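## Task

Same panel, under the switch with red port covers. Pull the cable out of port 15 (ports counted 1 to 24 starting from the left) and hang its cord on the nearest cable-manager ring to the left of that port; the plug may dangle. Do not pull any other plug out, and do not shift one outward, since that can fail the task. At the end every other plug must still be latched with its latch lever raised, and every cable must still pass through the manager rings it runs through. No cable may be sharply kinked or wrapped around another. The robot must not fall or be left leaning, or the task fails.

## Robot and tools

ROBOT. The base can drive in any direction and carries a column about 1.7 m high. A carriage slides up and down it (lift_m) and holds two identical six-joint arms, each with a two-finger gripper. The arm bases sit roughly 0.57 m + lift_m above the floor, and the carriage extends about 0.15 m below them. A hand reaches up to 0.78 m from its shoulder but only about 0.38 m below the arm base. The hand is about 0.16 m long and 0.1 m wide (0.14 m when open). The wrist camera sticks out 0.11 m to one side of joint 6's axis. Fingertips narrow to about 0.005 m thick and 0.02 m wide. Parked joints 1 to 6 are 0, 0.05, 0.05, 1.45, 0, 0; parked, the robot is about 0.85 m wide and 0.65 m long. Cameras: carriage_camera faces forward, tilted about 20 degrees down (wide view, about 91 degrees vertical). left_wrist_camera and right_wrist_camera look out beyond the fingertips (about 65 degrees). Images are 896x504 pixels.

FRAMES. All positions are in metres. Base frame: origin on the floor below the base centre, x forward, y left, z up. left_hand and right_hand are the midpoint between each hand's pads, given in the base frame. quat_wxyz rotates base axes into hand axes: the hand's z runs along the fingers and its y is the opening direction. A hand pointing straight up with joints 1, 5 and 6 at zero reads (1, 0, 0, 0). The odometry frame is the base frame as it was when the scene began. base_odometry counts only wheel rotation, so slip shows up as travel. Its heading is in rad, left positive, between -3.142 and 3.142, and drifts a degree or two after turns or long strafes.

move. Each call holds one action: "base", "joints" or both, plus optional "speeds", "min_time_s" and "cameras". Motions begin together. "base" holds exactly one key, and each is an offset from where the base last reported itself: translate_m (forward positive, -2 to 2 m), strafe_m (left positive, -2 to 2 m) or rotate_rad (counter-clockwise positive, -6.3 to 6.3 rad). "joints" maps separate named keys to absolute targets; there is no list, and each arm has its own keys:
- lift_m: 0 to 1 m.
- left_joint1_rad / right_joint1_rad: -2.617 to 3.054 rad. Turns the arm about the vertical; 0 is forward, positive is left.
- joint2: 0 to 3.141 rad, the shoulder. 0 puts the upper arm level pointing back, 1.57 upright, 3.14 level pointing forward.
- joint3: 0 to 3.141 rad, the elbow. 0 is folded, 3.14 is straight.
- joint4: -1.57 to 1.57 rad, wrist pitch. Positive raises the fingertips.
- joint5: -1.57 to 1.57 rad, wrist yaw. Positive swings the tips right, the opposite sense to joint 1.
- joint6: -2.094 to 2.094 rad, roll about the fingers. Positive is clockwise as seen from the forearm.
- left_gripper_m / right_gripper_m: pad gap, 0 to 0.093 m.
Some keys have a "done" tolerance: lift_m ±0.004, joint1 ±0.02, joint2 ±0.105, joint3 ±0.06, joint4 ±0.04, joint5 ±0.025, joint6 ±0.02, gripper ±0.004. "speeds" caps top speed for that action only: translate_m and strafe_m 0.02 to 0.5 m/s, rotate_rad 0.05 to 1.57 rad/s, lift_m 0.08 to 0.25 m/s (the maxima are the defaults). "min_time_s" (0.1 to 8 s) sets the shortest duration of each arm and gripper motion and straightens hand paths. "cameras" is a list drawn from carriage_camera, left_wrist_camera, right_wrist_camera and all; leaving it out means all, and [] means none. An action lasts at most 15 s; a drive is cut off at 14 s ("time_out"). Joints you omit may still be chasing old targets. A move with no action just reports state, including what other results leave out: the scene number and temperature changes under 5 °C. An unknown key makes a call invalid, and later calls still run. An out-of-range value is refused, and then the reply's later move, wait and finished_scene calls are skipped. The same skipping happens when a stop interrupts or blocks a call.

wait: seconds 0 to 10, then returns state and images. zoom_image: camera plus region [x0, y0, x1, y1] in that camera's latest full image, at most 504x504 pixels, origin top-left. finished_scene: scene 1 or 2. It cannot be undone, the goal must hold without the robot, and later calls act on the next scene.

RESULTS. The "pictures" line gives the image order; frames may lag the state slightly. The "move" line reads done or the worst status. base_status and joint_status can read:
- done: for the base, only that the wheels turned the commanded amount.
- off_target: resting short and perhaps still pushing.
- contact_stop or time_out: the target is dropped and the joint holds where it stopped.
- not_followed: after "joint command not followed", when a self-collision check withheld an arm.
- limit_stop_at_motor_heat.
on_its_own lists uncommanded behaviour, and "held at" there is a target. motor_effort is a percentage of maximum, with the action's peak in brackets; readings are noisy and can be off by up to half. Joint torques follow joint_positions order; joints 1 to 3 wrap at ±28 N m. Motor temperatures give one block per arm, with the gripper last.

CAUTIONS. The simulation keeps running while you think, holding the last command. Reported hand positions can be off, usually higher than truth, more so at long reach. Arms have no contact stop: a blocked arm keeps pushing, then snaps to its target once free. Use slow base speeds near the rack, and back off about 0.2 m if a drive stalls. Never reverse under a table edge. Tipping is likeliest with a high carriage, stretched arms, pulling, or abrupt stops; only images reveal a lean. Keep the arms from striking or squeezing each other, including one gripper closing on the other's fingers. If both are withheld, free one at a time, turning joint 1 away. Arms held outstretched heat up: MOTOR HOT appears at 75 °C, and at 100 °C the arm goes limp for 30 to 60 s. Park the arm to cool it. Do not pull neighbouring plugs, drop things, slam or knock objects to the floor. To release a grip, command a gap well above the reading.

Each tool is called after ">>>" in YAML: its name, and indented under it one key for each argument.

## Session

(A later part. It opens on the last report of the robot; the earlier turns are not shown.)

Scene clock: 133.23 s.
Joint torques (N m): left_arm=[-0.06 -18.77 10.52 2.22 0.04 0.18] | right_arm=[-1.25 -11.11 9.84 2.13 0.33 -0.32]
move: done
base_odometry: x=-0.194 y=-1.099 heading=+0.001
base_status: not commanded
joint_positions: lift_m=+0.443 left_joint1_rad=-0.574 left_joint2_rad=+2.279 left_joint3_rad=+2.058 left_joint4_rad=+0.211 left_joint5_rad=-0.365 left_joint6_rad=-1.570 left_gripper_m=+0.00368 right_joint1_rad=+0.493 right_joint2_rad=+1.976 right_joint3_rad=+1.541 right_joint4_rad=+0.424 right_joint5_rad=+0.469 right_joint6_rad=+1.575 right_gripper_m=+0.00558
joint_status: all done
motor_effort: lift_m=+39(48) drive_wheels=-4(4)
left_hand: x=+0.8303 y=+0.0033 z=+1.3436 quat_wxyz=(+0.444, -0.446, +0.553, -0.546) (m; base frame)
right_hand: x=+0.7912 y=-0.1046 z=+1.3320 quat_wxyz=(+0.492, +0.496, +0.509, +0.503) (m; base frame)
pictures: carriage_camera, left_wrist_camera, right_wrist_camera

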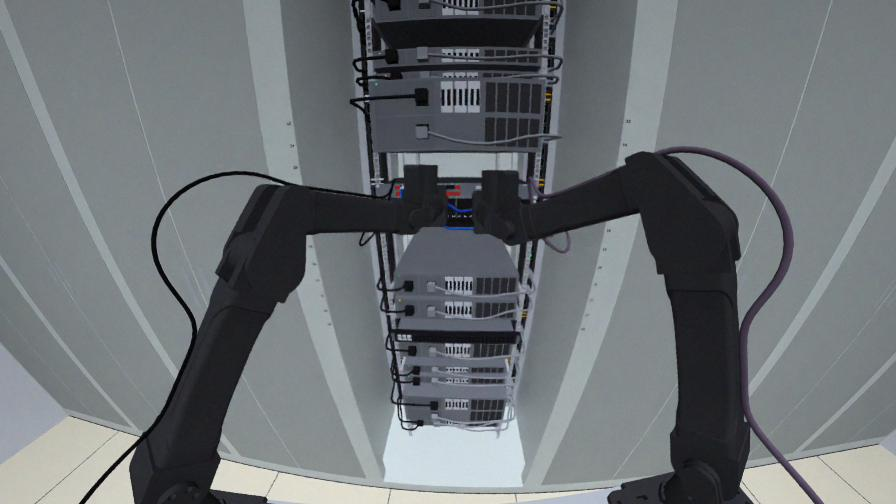

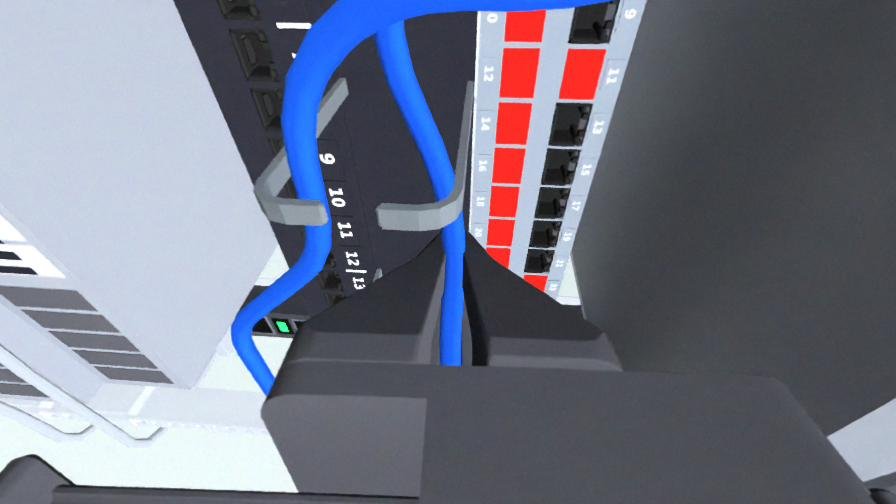

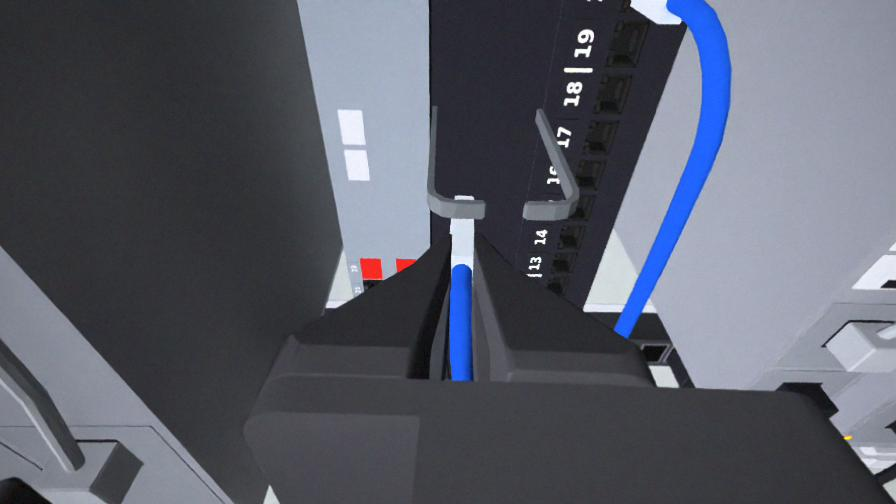

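>>> move:
  base: {"translate_m":0.007}
  joints: {"lift_m":0.438}
  speeds: {"translate_m":0.02,"lift_m":0.08}
  cameras: []

>>> move:
  joints: {"right_joint1_rad":0.54,"right_joint2_rad":2.19,"right_joint3_rad":1.86,"right_joint4_rad":0.332,"right_joint5_rad":0.755}
  min_time_s: 3
  cameras: ["left_wrist_camera","carriage_camera","right_wrist_camera"]

>>> zoom_image:
  camera: "carriage_camera"
  region: [435, 185, 485, 235]

Scene clock: 134.73 s.
Joint torques (N m): left_arm=[0.18 -18.8 10.85 2.22 0.05 0.14] | right_arm=[-1.25 -11.38 9.98 2.17 0.31 -0.32]
move: done
base_odometry: x=-0.188 y=-1.099 heading=+0.001
base_status: done
joint_positions: lift_m=+0.438 left_joint1_rad=-0.575 left_joint2_rad=+2.279 left_joint3_rad=+2.058 left_joint4_rad=+0.209 left_joint5_rad=-0.365 left_joint6_rad=-1.571 left_gripper_m=+0.00368 right_joint1_rad=+0.493 right_joint2_rad=+1.980 right_joint3_rad=+1.541 right_joint4_rad=+0.421 right_joint5_rad=+0.474 right_joint6_rad=+1.575 right_gripper_m=+0.00558
joint_status: all done
motor_effort: lift_m=+38(39) drive_wheels=-3(10)
left_hand: x=+0.8299 y=+0.0025 z=+1.3383 quat_wxyz=(+0.444, -0.446, +0.553, -0.546) (m; base frame)
right_hand: x=+0.7919 y=-0.1053 z=+1.3243 quat_wxyz=(+0.492, +0.498, +0.509, +0.500) (m; base frame)
pictures: none
No camera images: "cameras" was empty.

Scene clock: 138.03 s.
Joint torques (N m): left_arm=[-0.08 -18.77 10.76 2.2 0.04 0.14] | right_arm=[0.8 -11.66 10.95 1.97 0.11 -0.32]
move: done
base_odometry: x=-0.188 y=-1.099 heading=+0.001
base_status: not commanded
joint_positions: lift_m=+0.438 left_joint1_rad=-0.573 left_joint2_rad=+2.279 left_joint3_rad=+2.058 left_joint4_rad=+0.209 left_joint5_rad=-0.365 left_joint6_rad=-1.572 left_gripper_m=+0.00368 right_joint1_rad=+0.534 right_joint2_rad=+2.170 right_joint3_rad=+1.828 right_joint4_rad=+0.335 right_joint5_rad=+0.749 right_joint6_rad=+1.575 right_gripper_m=+0.00558
joint_status: all done
motor_effort: lift_m=+38(39) drive_wheels=-2(5)
left_hand: x=+0.8305 y=+0.0037 z=+1.3383 quat_wxyz=(+0.444, -0.447, +0.553, -0.545) (m; base frame)
right_hand: x=+0.8201 y=-0.1054 z=+1.3264 quat_wxyz=(+0.549, +0.552, +0.445, +0.442) (m; base frame)
pictures: carriage_camera, left_wrist_camera, right_wrist_camera

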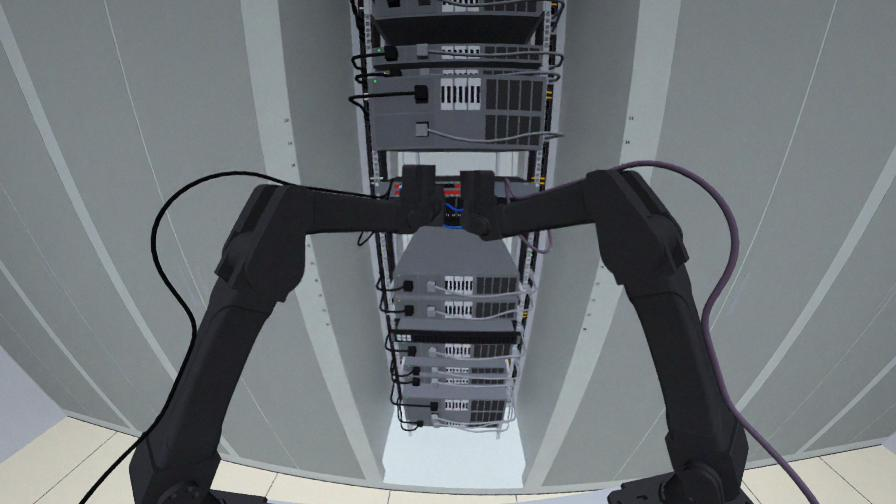

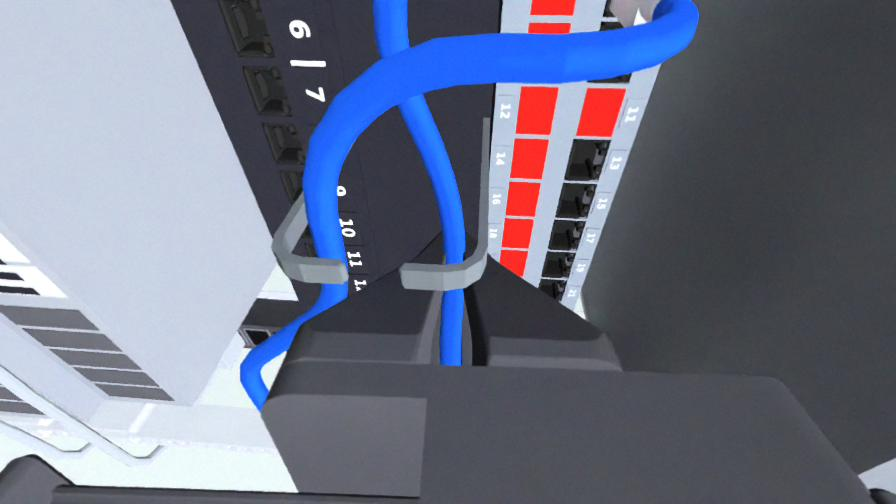

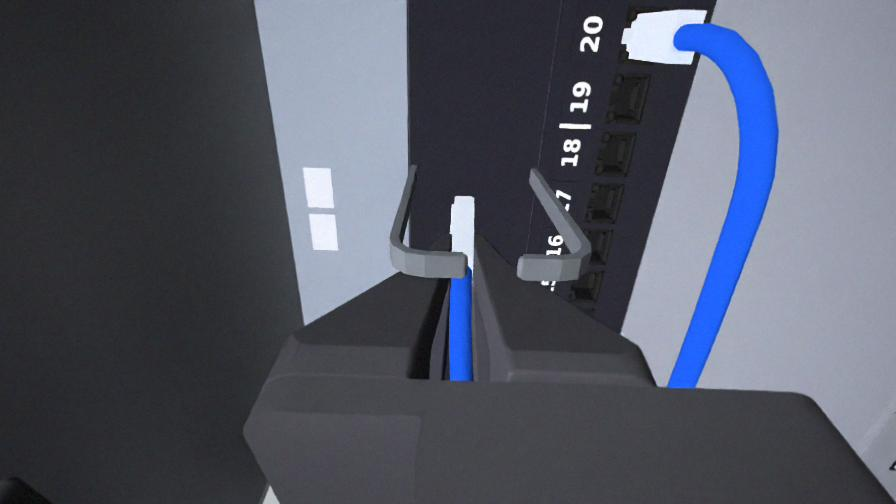

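Scaled by 10.080 from the camera's 896x504 image, which has a finer 1280x720 frame.

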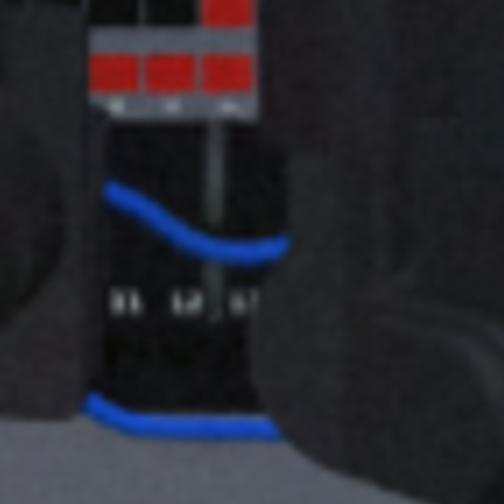

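>>> move:
  joints: {"lift_m":0.426}
  speeds: {"lift_m":0.08}
  cameras: ["left_wrist_camera","carriage_camera","right_wrist_camera"]

>>> zoom_image:
  camera: "carriage_camera"
  region: [435, 185, 485, 235]

Scene clock: 138.83 s.
Joint torques (N m): left_arm=[-0.17 -18.8 10.52 2.16 0.11 0.17] | right_arm=[0.73 -12.53 10.22 2.03 0.04 -0.32]
move: done
base_odometry: x=-0.188 y=-1.099 heading=+0.001
base_status: not commanded
joint_positions: lift_m=+0.426 left_joint1_rad=-0.573 left_joint2_rad=+2.279 left_joint3_rad=+2.060 left_joint4_rad=+0.215 left_joint5_rad=-0.368 left_joint6_rad=-1.572 left_gripper_m=+0.00368 right_joint1_rad=+0.534 right_joint2_rad=+2.179 right_joint3_rad=+1.836 right_joint4_rad=+0.331 right_joint5_rad=+0.755 right_joint6_rad=+1.575 right_gripper_m=+0.00558
joint_status: all done
motor_effort: lift_m=+39(40) drive_wheels=-3(5)
left_hand: x=+0.8306 y=+0.0042 z=+1.3285 quat_wxyz=(+0.446, -0.447, +0.550, -0.547) (m; base frame)
right_hand: x=+0.8214 y=-0.1052 z=+1.3119 quat_wxyz=(+0.550, +0.554, +0.445, +0.439) (m; base frame)
pictures: carriage_camera, left_wrist_camera, right_wrist_camera

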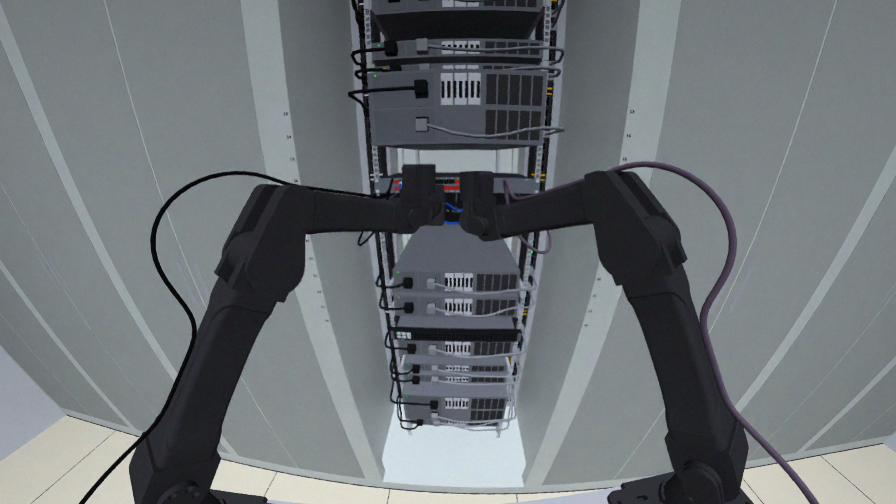

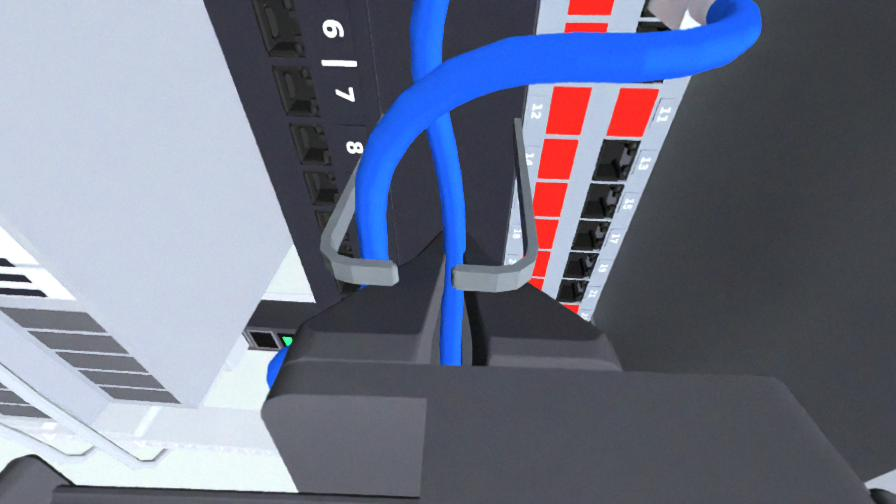

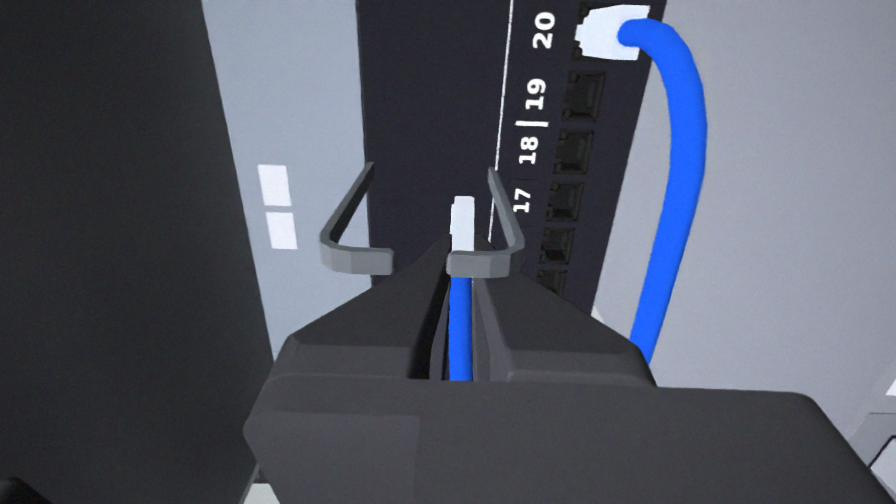

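Scaled by 10.080 from the camera's 896x504 image, which has a finer 1280x720 frame.

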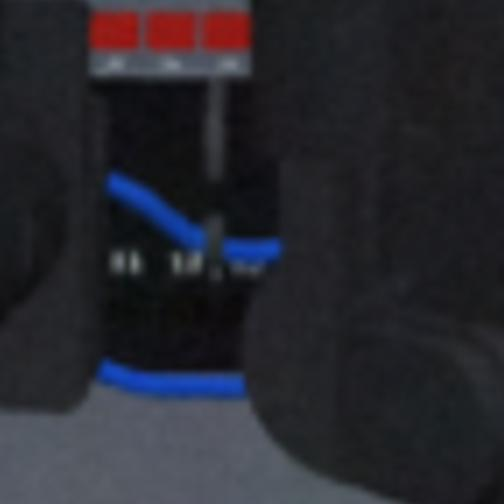

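>>> move:
  joints: {"right_joint2_rad":2.225,"right_joint3_rad":1.75,"right_joint4_rad":0.455}
  min_time_s: 2.5
  cameras: ["left_wrist_camera","carriage_camera","right_wrist_camera"]

>>> zoom_image:
  camera: "carriage_camera"
  region: [435, 185, 485, 235]

Scene clock: 142.00 s.
Joint torques (N m): left_arm=[0.03 -18.66 10.52 2.13 0.08 0.16] | right_arm=[0.77 -10.96 6.49 1.83 0.02 -0.32]
Motor temperatures (°C): left_arm=[32 54 50 38 29 27 31] | right_arm=[31 45 49 43 29 28 29]
move: done
base_odometry: x=-0.188 y=-1.099 heading=+0.001
base_status: not commanded
joint_positions: lift_m=+0.426 left_joint1_rad=-0.573 left_joint2_rad=+2.279 left_joint3_rad=+2.060 left_joint4_rad=+0.216 left_joint5_rad=-0.368 left_joint6_rad=-1.572 left_gripper_m=+0.00368 right_joint1_rad=+0.534 right_joint2_rad=+2.197 right_joint3_rad=+1.769 right_joint4_rad=+0.467 right_joint5_rad=+0.755 right_joint6_rad=+1.575 right_gripper_m=+0.00558
joint_status: all done
motor_effort: lift_m=+39(40) drive_wheels=-2(4)
left_hand: x=+0.8306 y=+0.0042 z=+1.3287 quat_wxyz=(+0.446, -0.447, +0.549, -0.548) (m; base frame)
right_hand: x=+0.8220 y=-0.1048 z=+1.2984 quat_wxyz=(+0.553, +0.551, +0.427, +0.457) (m; base frame)
pictures: carriage_camera, left_wrist_camera, right_wrist_camera

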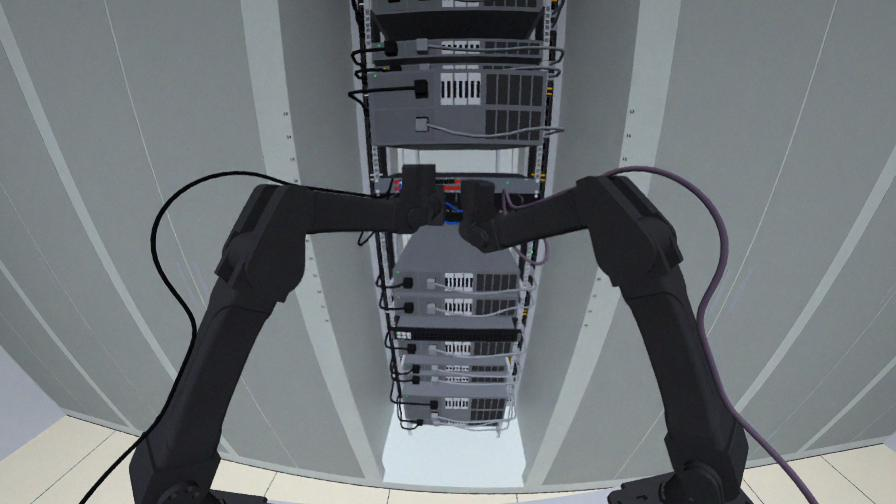

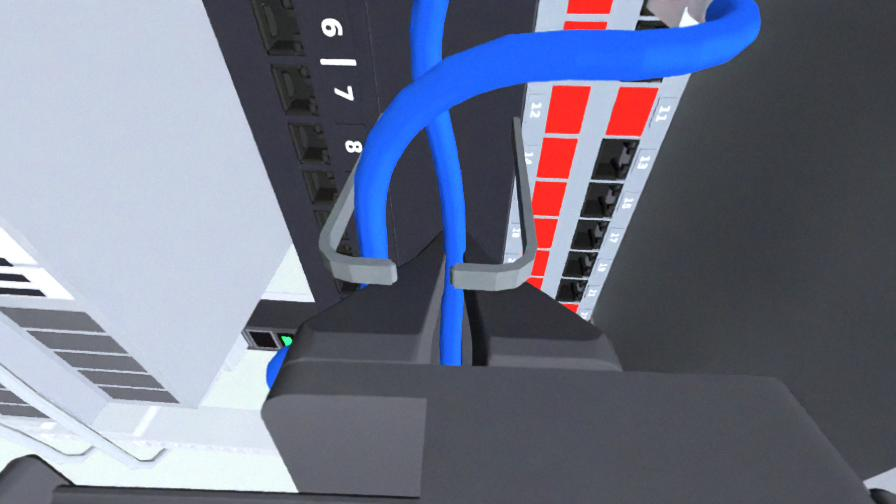

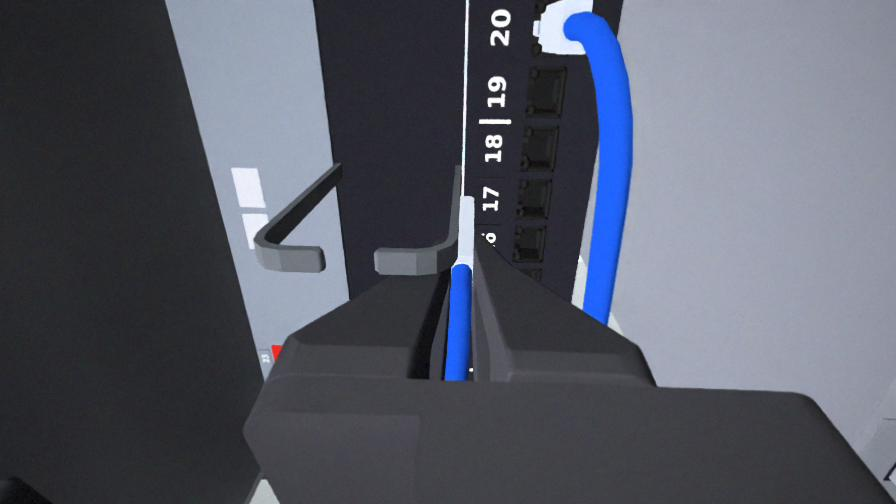

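Scaled by 10.080 from the camera's 896x504 image, which has a finer 1280x720 frame.

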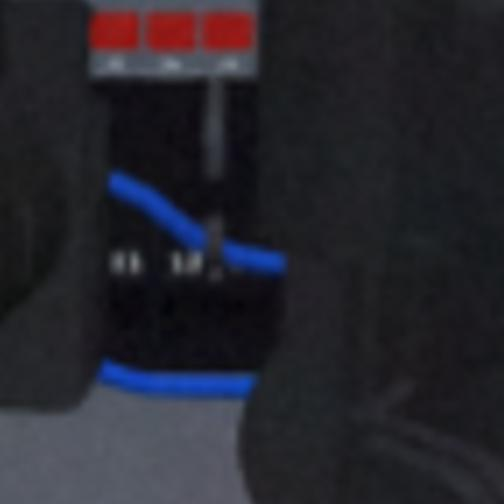

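>>> move:
  joints: {"right_gripper_m":0.02}
  min_time_s: 3
  cameras: ["right_wrist_camera"]

>>> move:
  joints: {"right_gripper_m":0.05}
  min_time_s: 3
  cameras: ["right_wrist_camera","carriage_camera"]

>>> zoom_image:
  camera: "carriage_camera"
  region: [435, 185, 485, 235]

Scene clock: 145.60 s.
Joint torques (N m): left_arm=[-0.02 -18.82 10.55 2.11 0.07 0.12] | right_arm=[0.51 -11.45 6.52 1.83 0.03 -0.32]
Motor temperatures (°C): left_arm=[32 55 50 38 29 27 31] | right_arm=[30 46 48 43 29 28 29]
move: done
base_odometry: x=-0.188 y=-1.099 heading=+0.001
base_status: not commanded
joint_positions: lift_m=+0.426 left_joint1_rad=-0.573 left_joint2_rad=+2.279 left_joint3_rad=+2.060 left_joint4_rad=+0.216 left_joint5_rad=-0.368 left_joint6_rad=-1.572 left_gripper_m=+0.00368 right_joint1_rad=+0.537 right_joint2_rad=+2.201 right_joint3_rad=+1.769 right_joint4_rad=+0.468 right_joint5_rad=+0.755 right_joint6_rad=+1.575 right_gripper_m=+0.01993
joint_status: all done
motor_effort: lift_m=+40(40) drive_wheels=-4(4)
left_hand: x=+0.8306 y=+0.0042 z=+1.3287 quat_wxyz=(+0.446, -0.447, +0.549, -0.548) (m; base frame)
right_hand: x=+0.8220 y=-0.1026 z=+1.2957 quat_wxyz=(+0.552, +0.550, +0.429, +0.456) (m; base frame)
pictures: right_wrist_camera

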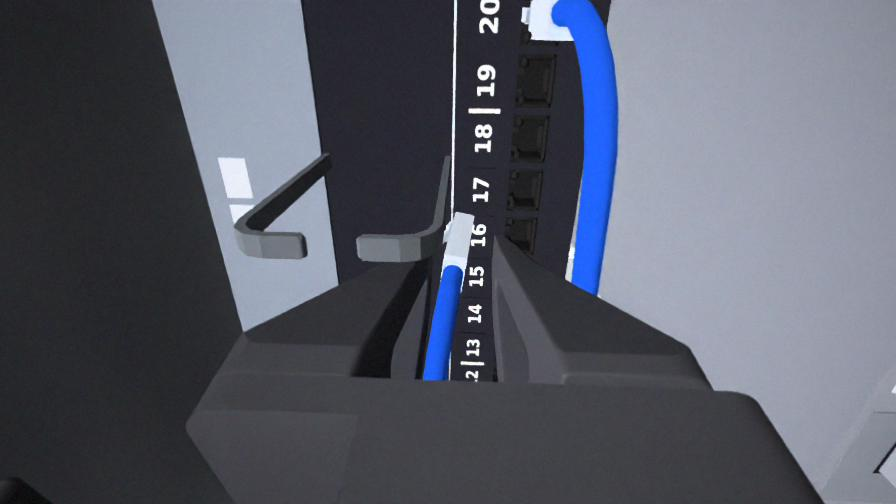

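Scene clock: 148.90 s.
Joint torques (N m): left_arm=[-0.09 -18.7 10.45 2.13 0.08 0.17] | right_arm=[0.53 -11.43 6.5 1.82 0.03 -0.32]
Motor temperatures (°C): left_arm=[32 56 50 38 29 27 31] | right_arm=[30 46 48 43 29 28 29]
move: done
base_odometry: x=-0.188 y=-1.099 heading=+0.001
base_status: not commanded
joint_positions: lift_m=+0.426 left_joint1_rad=-0.573 left_joint2_rad=+2.279 left_joint3_rad=+2.060 left_joint4_rad=+0.216 left_joint5_rad=-0.368 left_joint6_rad=-1.572 left_gripper_m=+0.00368 right_joint1_rad=+0.537 right_joint2_rad=+2.201 right_joint3_rad=+1.769 right_joint4_rad=+0.468 right_joint5_rad=+0.755 right_joint6_rad=+1.575 right_gripper_m=+0.04990
joint_status: all done
motor_effort: lift_m=+40(40) drive_wheels=-3(4)
left_hand: x=+0.8306 y=+0.0042 z=+1.3287 quat_wxyz=(+0.446, -0.447, +0.549, -0.548) (m; base frame)
right_hand: x=+0.8220 y=-0.1026 z=+1.2957 quat_wxyz=(+0.552, +0.550, +0.429, +0.456) (m; base frame)
pictures: carriage_camera, right_wrist_camera

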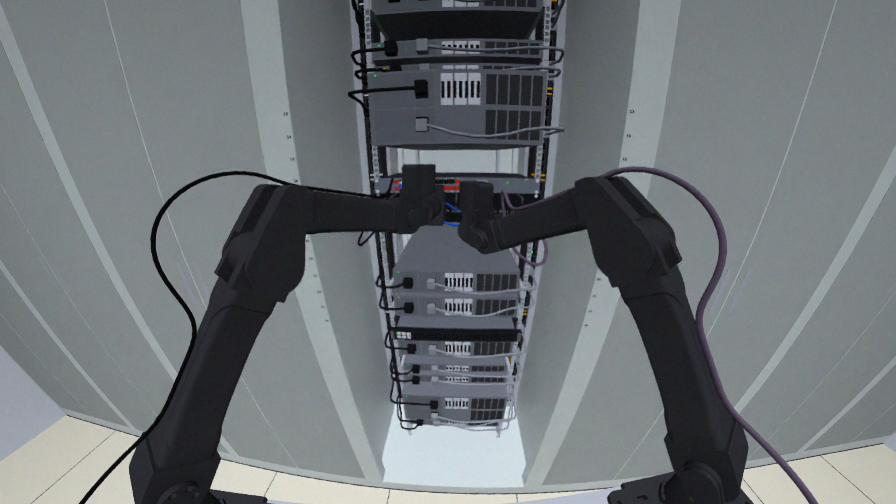

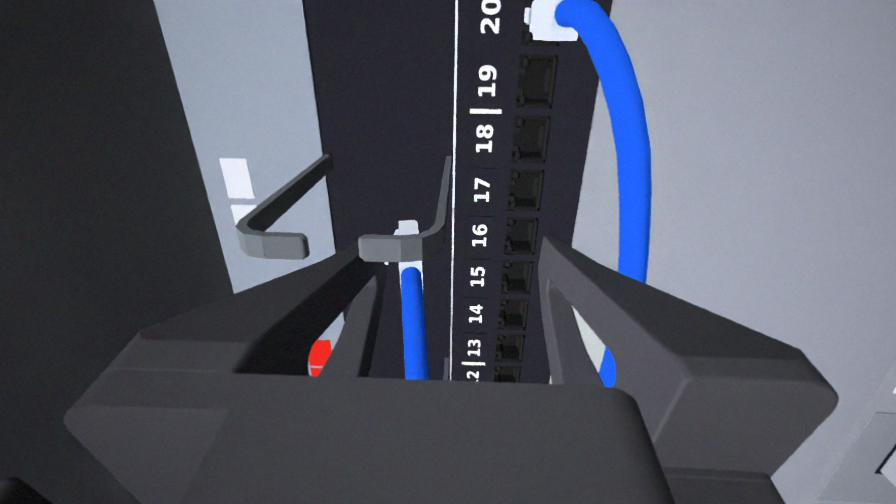

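Scaled by 10.080 from the camera's 896x504 image, which has a finer 1280x720 frame.

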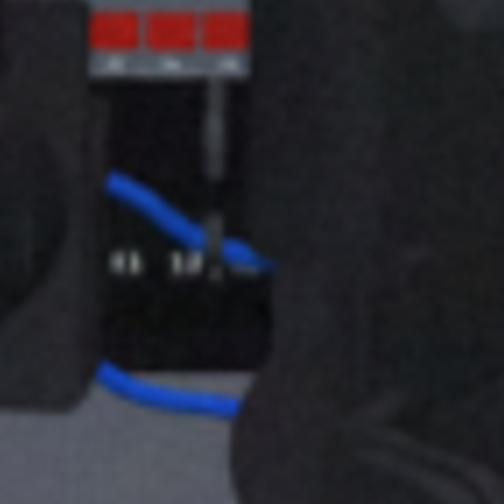

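>>> move:
  joints: {"right_joint1_rad":0.7,"right_joint2_rad":1.82,"right_joint3_rad":1.245,"right_joint4_rad":0.585,"right_joint5_rad":0.9}
  min_time_s: 4
  cameras: ["right_wrist_camera","left_wrist_camera","carriage_camera"]

>>> zoom_image:
  camera: "carriage_camera"
  region: [435, 185, 485, 235]

>>> zoom_image:
  camera: "right_wrist_camera"
  region: [320, 50, 660, 390]

Scene clock: 153.67 s.
Joint torques (N m): left_arm=[0.01 -18.77 10.56 2.12 0.07 0.17] | right_arm=[0.9 -12.79 6.56 1.95 0.13 -0.32]
Motor temperatures (°C): left_arm=[32 57 50 39 29 27 31] | right_arm=[30 47 47 43 29 28 29]
move: done
base_odometry: x=-0.188 y=-1.099 heading=+0.001
base_status: not commanded
joint_positions: lift_m=+0.426 left_joint1_rad=-0.573 left_joint2_rad=+2.279 left_joint3_rad=+2.060 left_joint4_rad=+0.216 left_joint5_rad=-0.368 left_joint6_rad=-1.572 left_gripper_m=+0.00368 right_joint1_rad=+0.693 right_joint2_rad=+1.848 right_joint3_rad=+1.259 right_joint4_rad=+0.580 right_joint5_rad=+0.891 right_joint6_rad=+1.575 right_gripper_m=+0.04991
joint_status: all done
motor_effort: lift_m=+40(40) drive_wheels=-2(5)
left_hand: x=+0.8306 y=+0.0042 z=+1.3287 quat_wxyz=(+0.446, -0.447, +0.549, -0.548) (m; base frame)
right_hand: x=+0.7058 y=-0.0959 z=+1.2900 quat_wxyz=(+0.546, +0.548, +0.450, +0.447) (m; base frame)
pictures: carriage_camera, left_wrist_camera, right_wrist_camera

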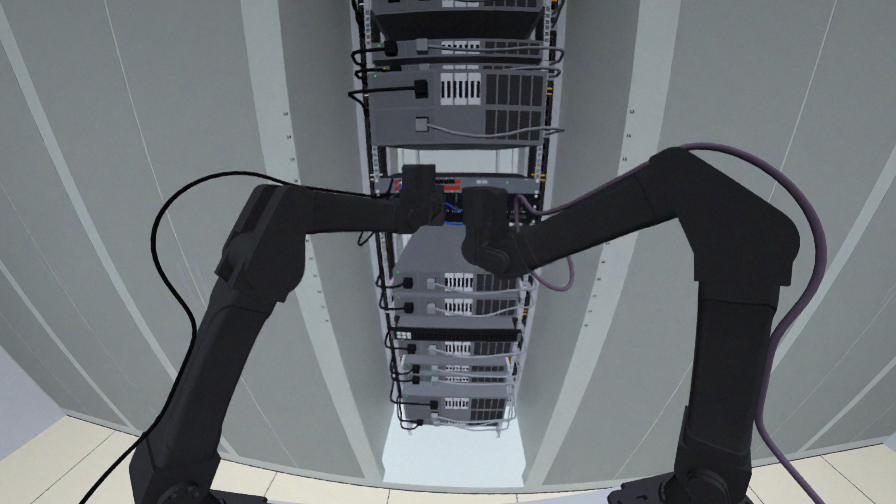

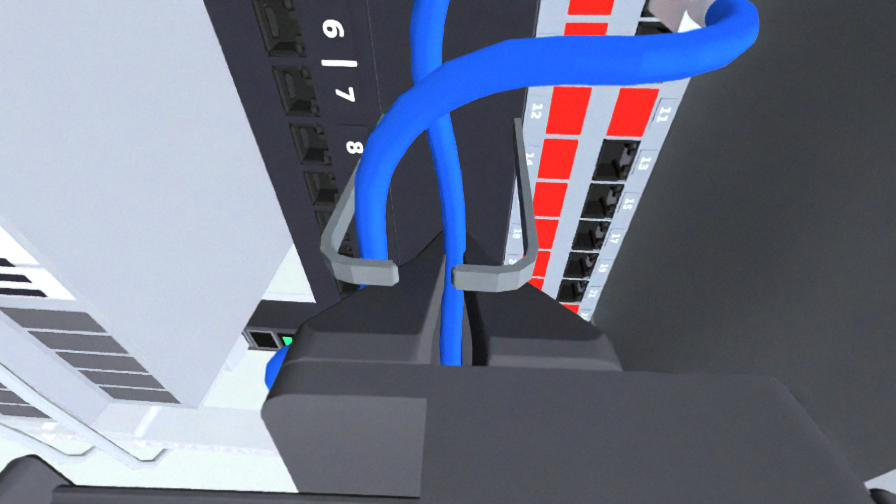

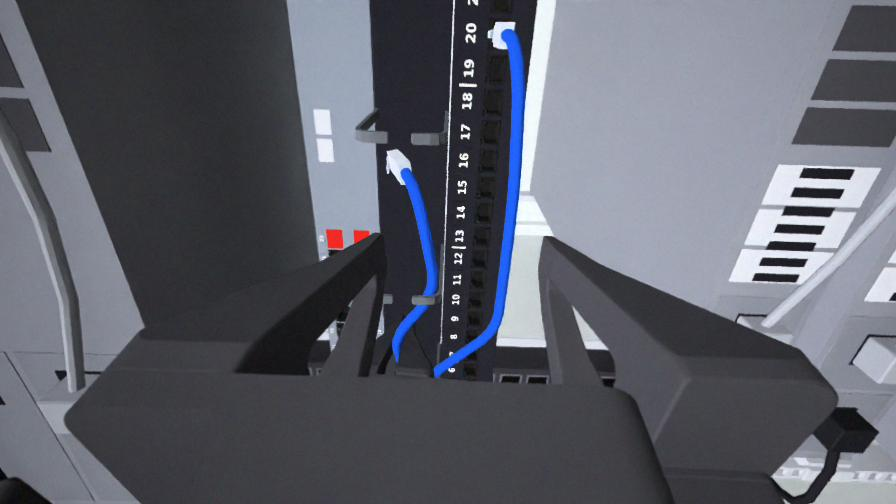

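Scaled by 10.080 from the camera's 896x504 image, which has a finer 1280x720 frame.

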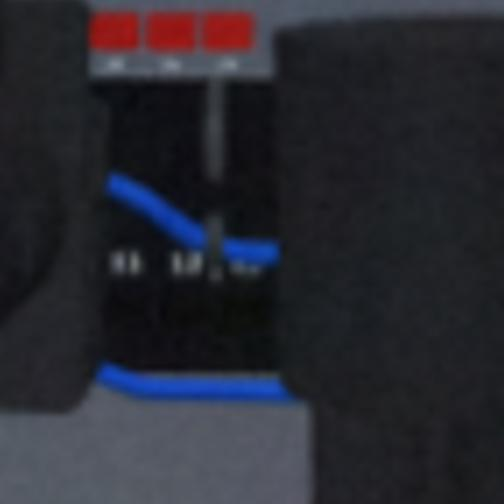

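Scaled by 1.482 from the camera's 896x504 image, which has a finer 1280x720 frame.

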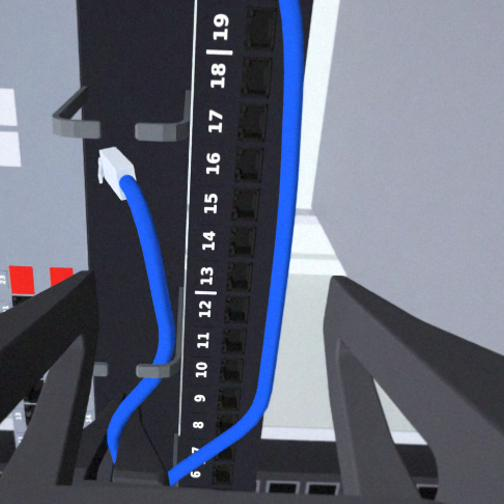

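>>> move:
  cameras: ["all"]

>>> zoom_image:
  camera: "right_wrist_camera"
  region: [200, 50, 700, 500]

>>> zoom_image:
  camera: "left_wrist_camera"
  region: [200, 50, 700, 500]

>>> zoom_image:
  camera: "carriage_camera"
  region: [370, 150, 570, 300]

Scene clock: 154.37 s.
Joint torques (N m): left_arm=[0.02 -18.65 10.52 2.15 0.09 0.17] | right_arm=[0.87 -12.78 6.54 1.95 0.13 -0.32]
Motor temperatures (°C): left_arm=[32 58 50 39 29 27 31] | right_arm=[30 48 47 43 29 28 29]
base_odometry: x=-0.188 y=-1.099 heading=+0.001
base_status: not commanded
joint_positions: lift_m=+0.426 left_joint1_rad=-0.573 left_joint2_rad=+2.279 left_joint3_rad=+2.060 left_joint4_rad=+0.216 left_joint5_rad=-0.368 left_joint6_rad=-1.572 left_gripper_m=+0.00368 right_joint1_rad=+0.693 right_joint2_rad=+1.848 right_joint3_rad=+1.259 right_joint4_rad=+0.581 right_joint5_rad=+0.891 right_joint6_rad=+1.575 right_gripper_m=+0.04991
joint_status: all done
motor_effort: lift_m=+39(40) drive_wheels=-3(5)
left_hand: x=+0.8306 y=+0.0042 z=+1.3287 quat_wxyz=(+0.446, -0.447, +0.549, -0.548) (m; base frame)
right_hand: x=+0.7058 y=-0.0960 z=+1.2901 quat_wxyz=(+0.546, +0.548, +0.450, +0.447) (m; base frame)
pictures: carriage_camera, left_wrist_camera, right_wrist_camera

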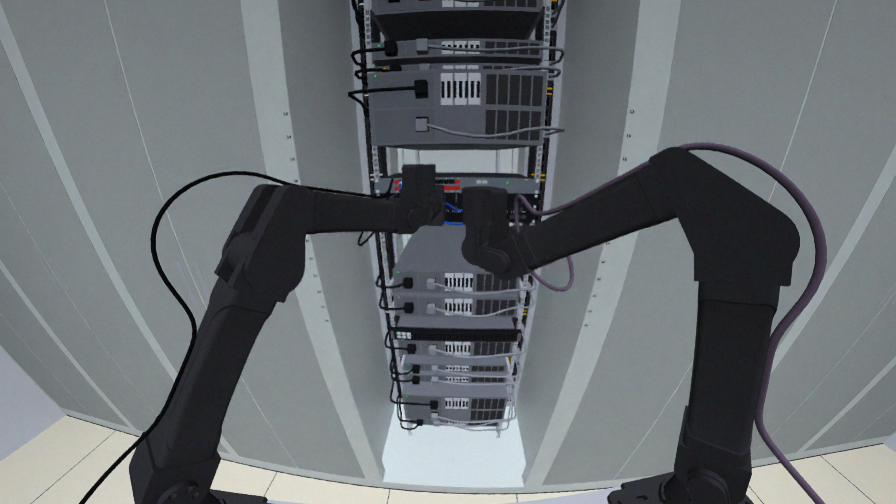

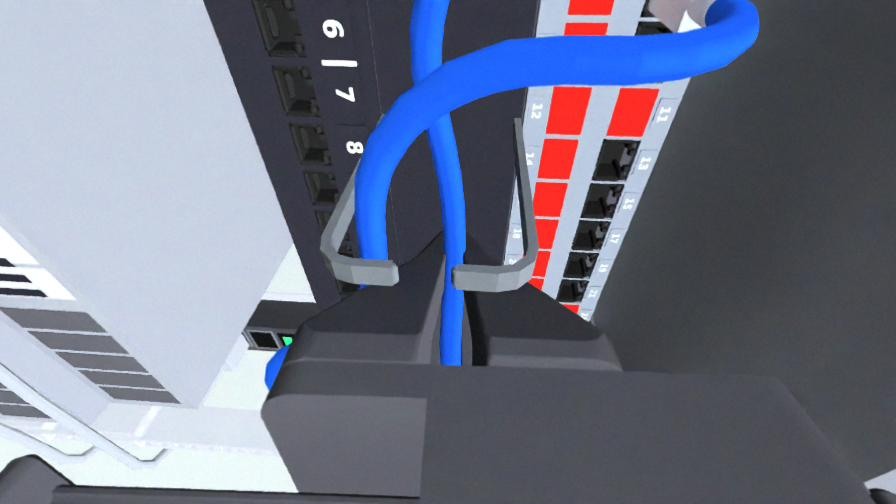

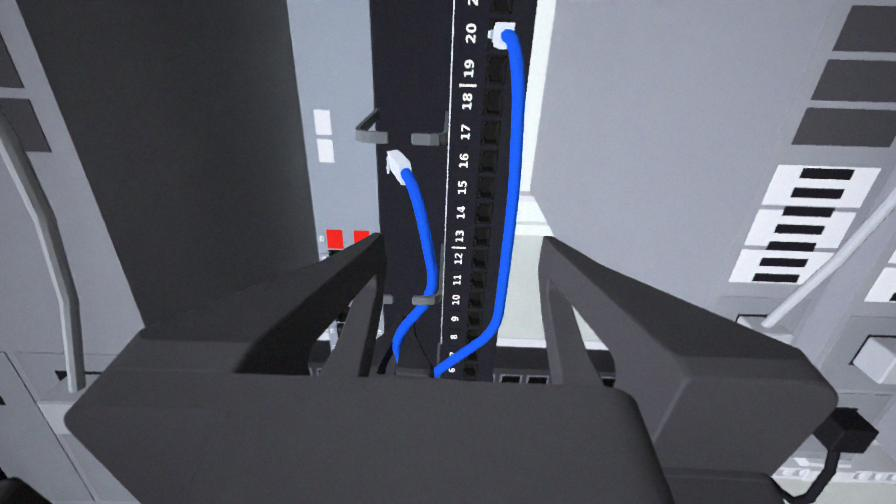

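Scaled by 1.008 from the camera's 896x504 image, which has a finer 1280x720 frame.

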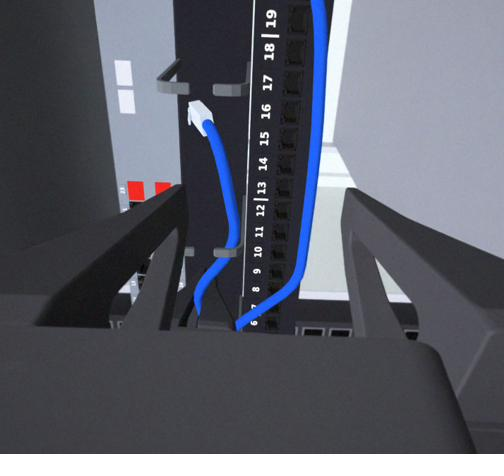

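Scaled by 1.008 from the camera's 896x504 image, which has a finer 1280x720 frame.

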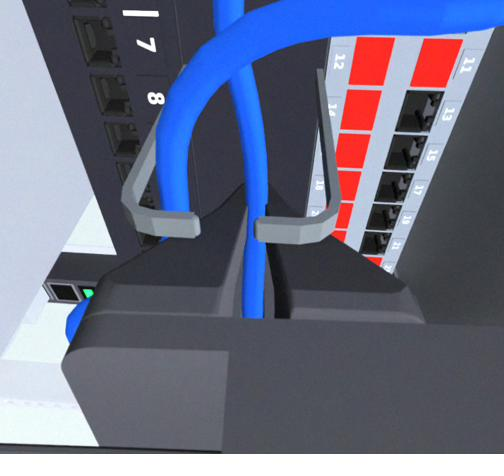

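Scaled by 2.520 from the camera's 896x504 image, which has a finer 1280x720 frame.

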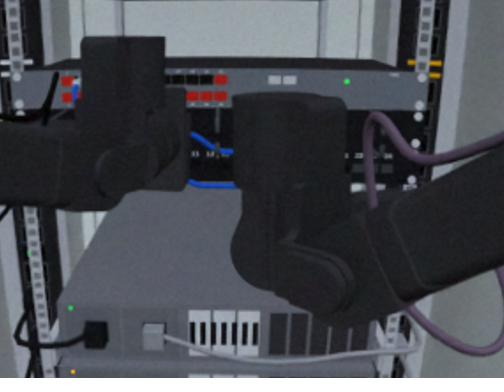

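>>> move:
  joints: {"lift_m": 0.416}
  speeds: {"lift_m": 0.08}
  cameras: ["left_wrist_camera"]

>>> move:
  joints: {"left_gripper_m": 0.022}
  min_time_s: 4
  cameras: ["left_wrist_camera","right_wrist_camera","carriage_camera"]

>>> zoom_image:
  camera: "right_wrist_camera"
  region: [300, 100, 600, 400]

Scene clock: 155.20 s.
Joint torques (N m): left_arm=[-0.02 -18.71 10.4 2 0.04 0.15] | right_arm=[0.84 -12.08 6.91 1.89 0.11 -0.33]
Motor temperatures (°C): left_arm=[32 58 50 39 29 27 31] | right_arm=[30 48 47 43 29 28 28]
move: done
base_odometry: x=-0.188 y=-1.099 heading=+0.001
base_status: not commanded
joint_positions: lift_m=+0.416 left_joint1_rad=-0.573 left_joint2_rad=+2.279 left_joint3_rad=+2.063 left_joint4_rad=+0.228 left_joint5_rad=-0.368 left_joint6_rad=-1.572 left_gripper_m=+0.00368 right_joint1_rad=+0.693 right_joint2_rad=+1.840 right_joint3_rad=+1.255 right_joint4_rad=+0.585 right_joint5_rad=+0.892 right_joint6_rad=+1.575 right_gripper_m=+0.04991
joint_status: all done
motor_effort: lift_m=+39(39) drive_wheels=-4(4)
left_hand: x=+0.8306 y=+0.0042 z=+1.3226 quat_wxyz=(+0.447, -0.445, +0.544, -0.552) (m; base frame)
right_hand: x=+0.7045 y=-0.0972 z=+1.2827 quat_wxyz=(+0.546, +0.548, +0.447, +0.449) (m; base frame)
pictures: left_wrist_camera

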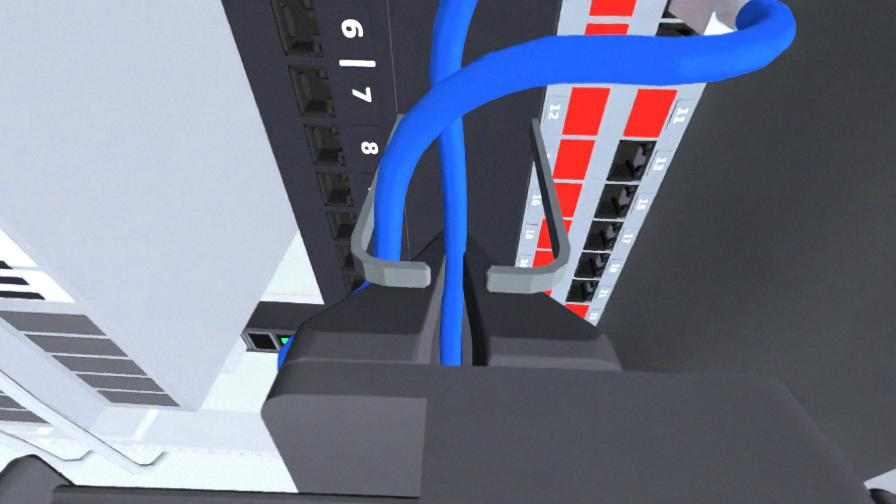

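Scene clock: 159.47 s.
Joint torques (N m): left_arm=[-0.02 -18.7 10.33 1.91 0.06 0.16] | right_arm=[0.87 -12.05 6.93 1.9 0.11 -0.32]
Motor temperatures (°C): left_arm=[32 59 50 39 29 27 31] | right_arm=[30 47 47 43 29 28 28]
move: done
base_odometry: x=-0.188 y=-1.099 heading=+0.001
base_status: not commanded
joint_positions: lift_m=+0.416 left_joint1_rad=-0.573 left_joint2_rad=+2.279 left_joint3_rad=+2.063 left_joint4_rad=+0.235 left_joint5_rad=-0.367 left_joint6_rad=-1.572 left_gripper_m=+0.02194 right_joint1_rad=+0.693 right_joint2_rad=+1.840 right_joint3_rad=+1.255 right_joint4_rad=+0.585 right_joint5_rad=+0.893 right_joint6_rad=+1.575 right_gripper_m=+0.04991
joint_status: all done
motor_effort: lift_m=+38(39) drive_wheels=-3(4)
left_hand: x=+0.8305 y=+0.0039 z=+1.3243 quat_wxyz=(+0.448, -0.444, +0.542, -0.555) (m; base frame)
right_hand: x=+0.7045 y=-0.0973 z=+1.2827 quat_wxyz=(+0.546, +0.548, +0.446, +0.449) (m; base frame)
pictures: carriage_camera, left_wrist_camera, right_wrist_camera

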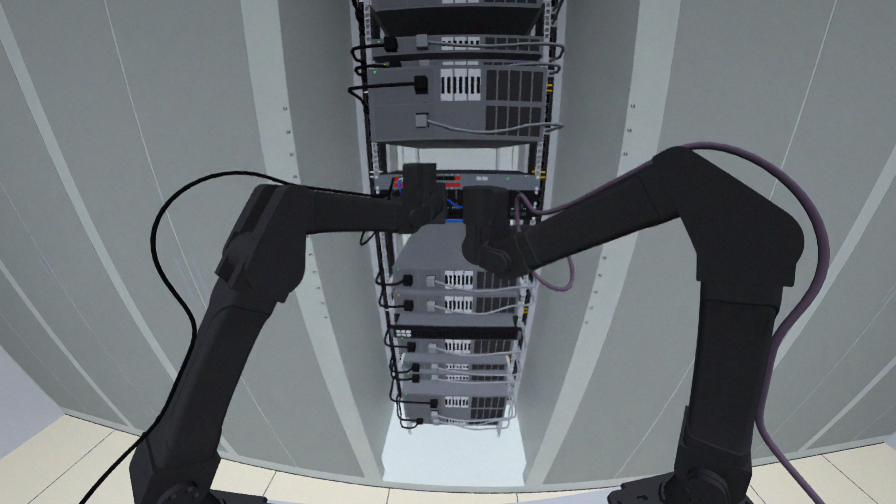

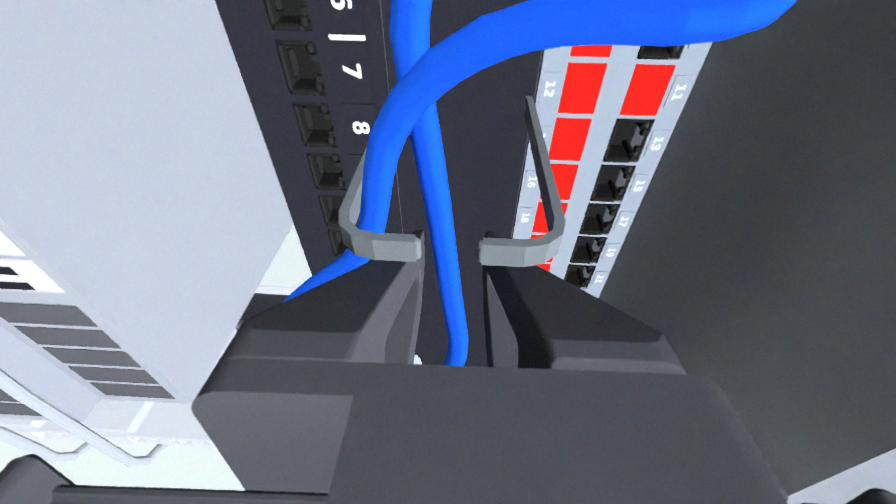

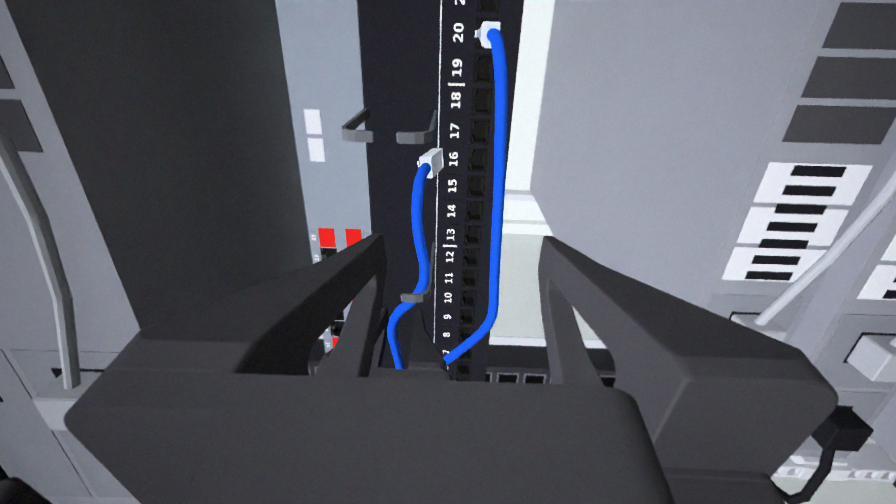

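Scaled by 1.680 from the camera's 896x504 image, which has a finer 1280x720 frame.

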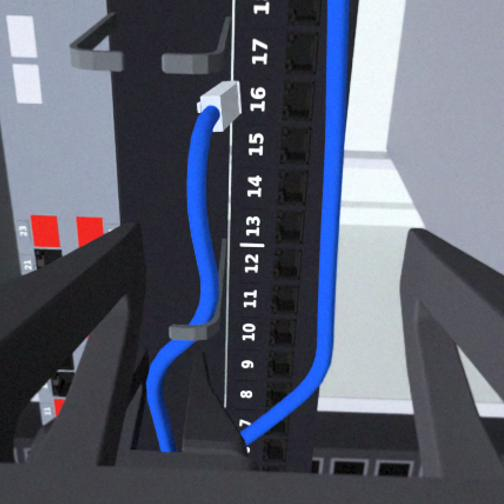

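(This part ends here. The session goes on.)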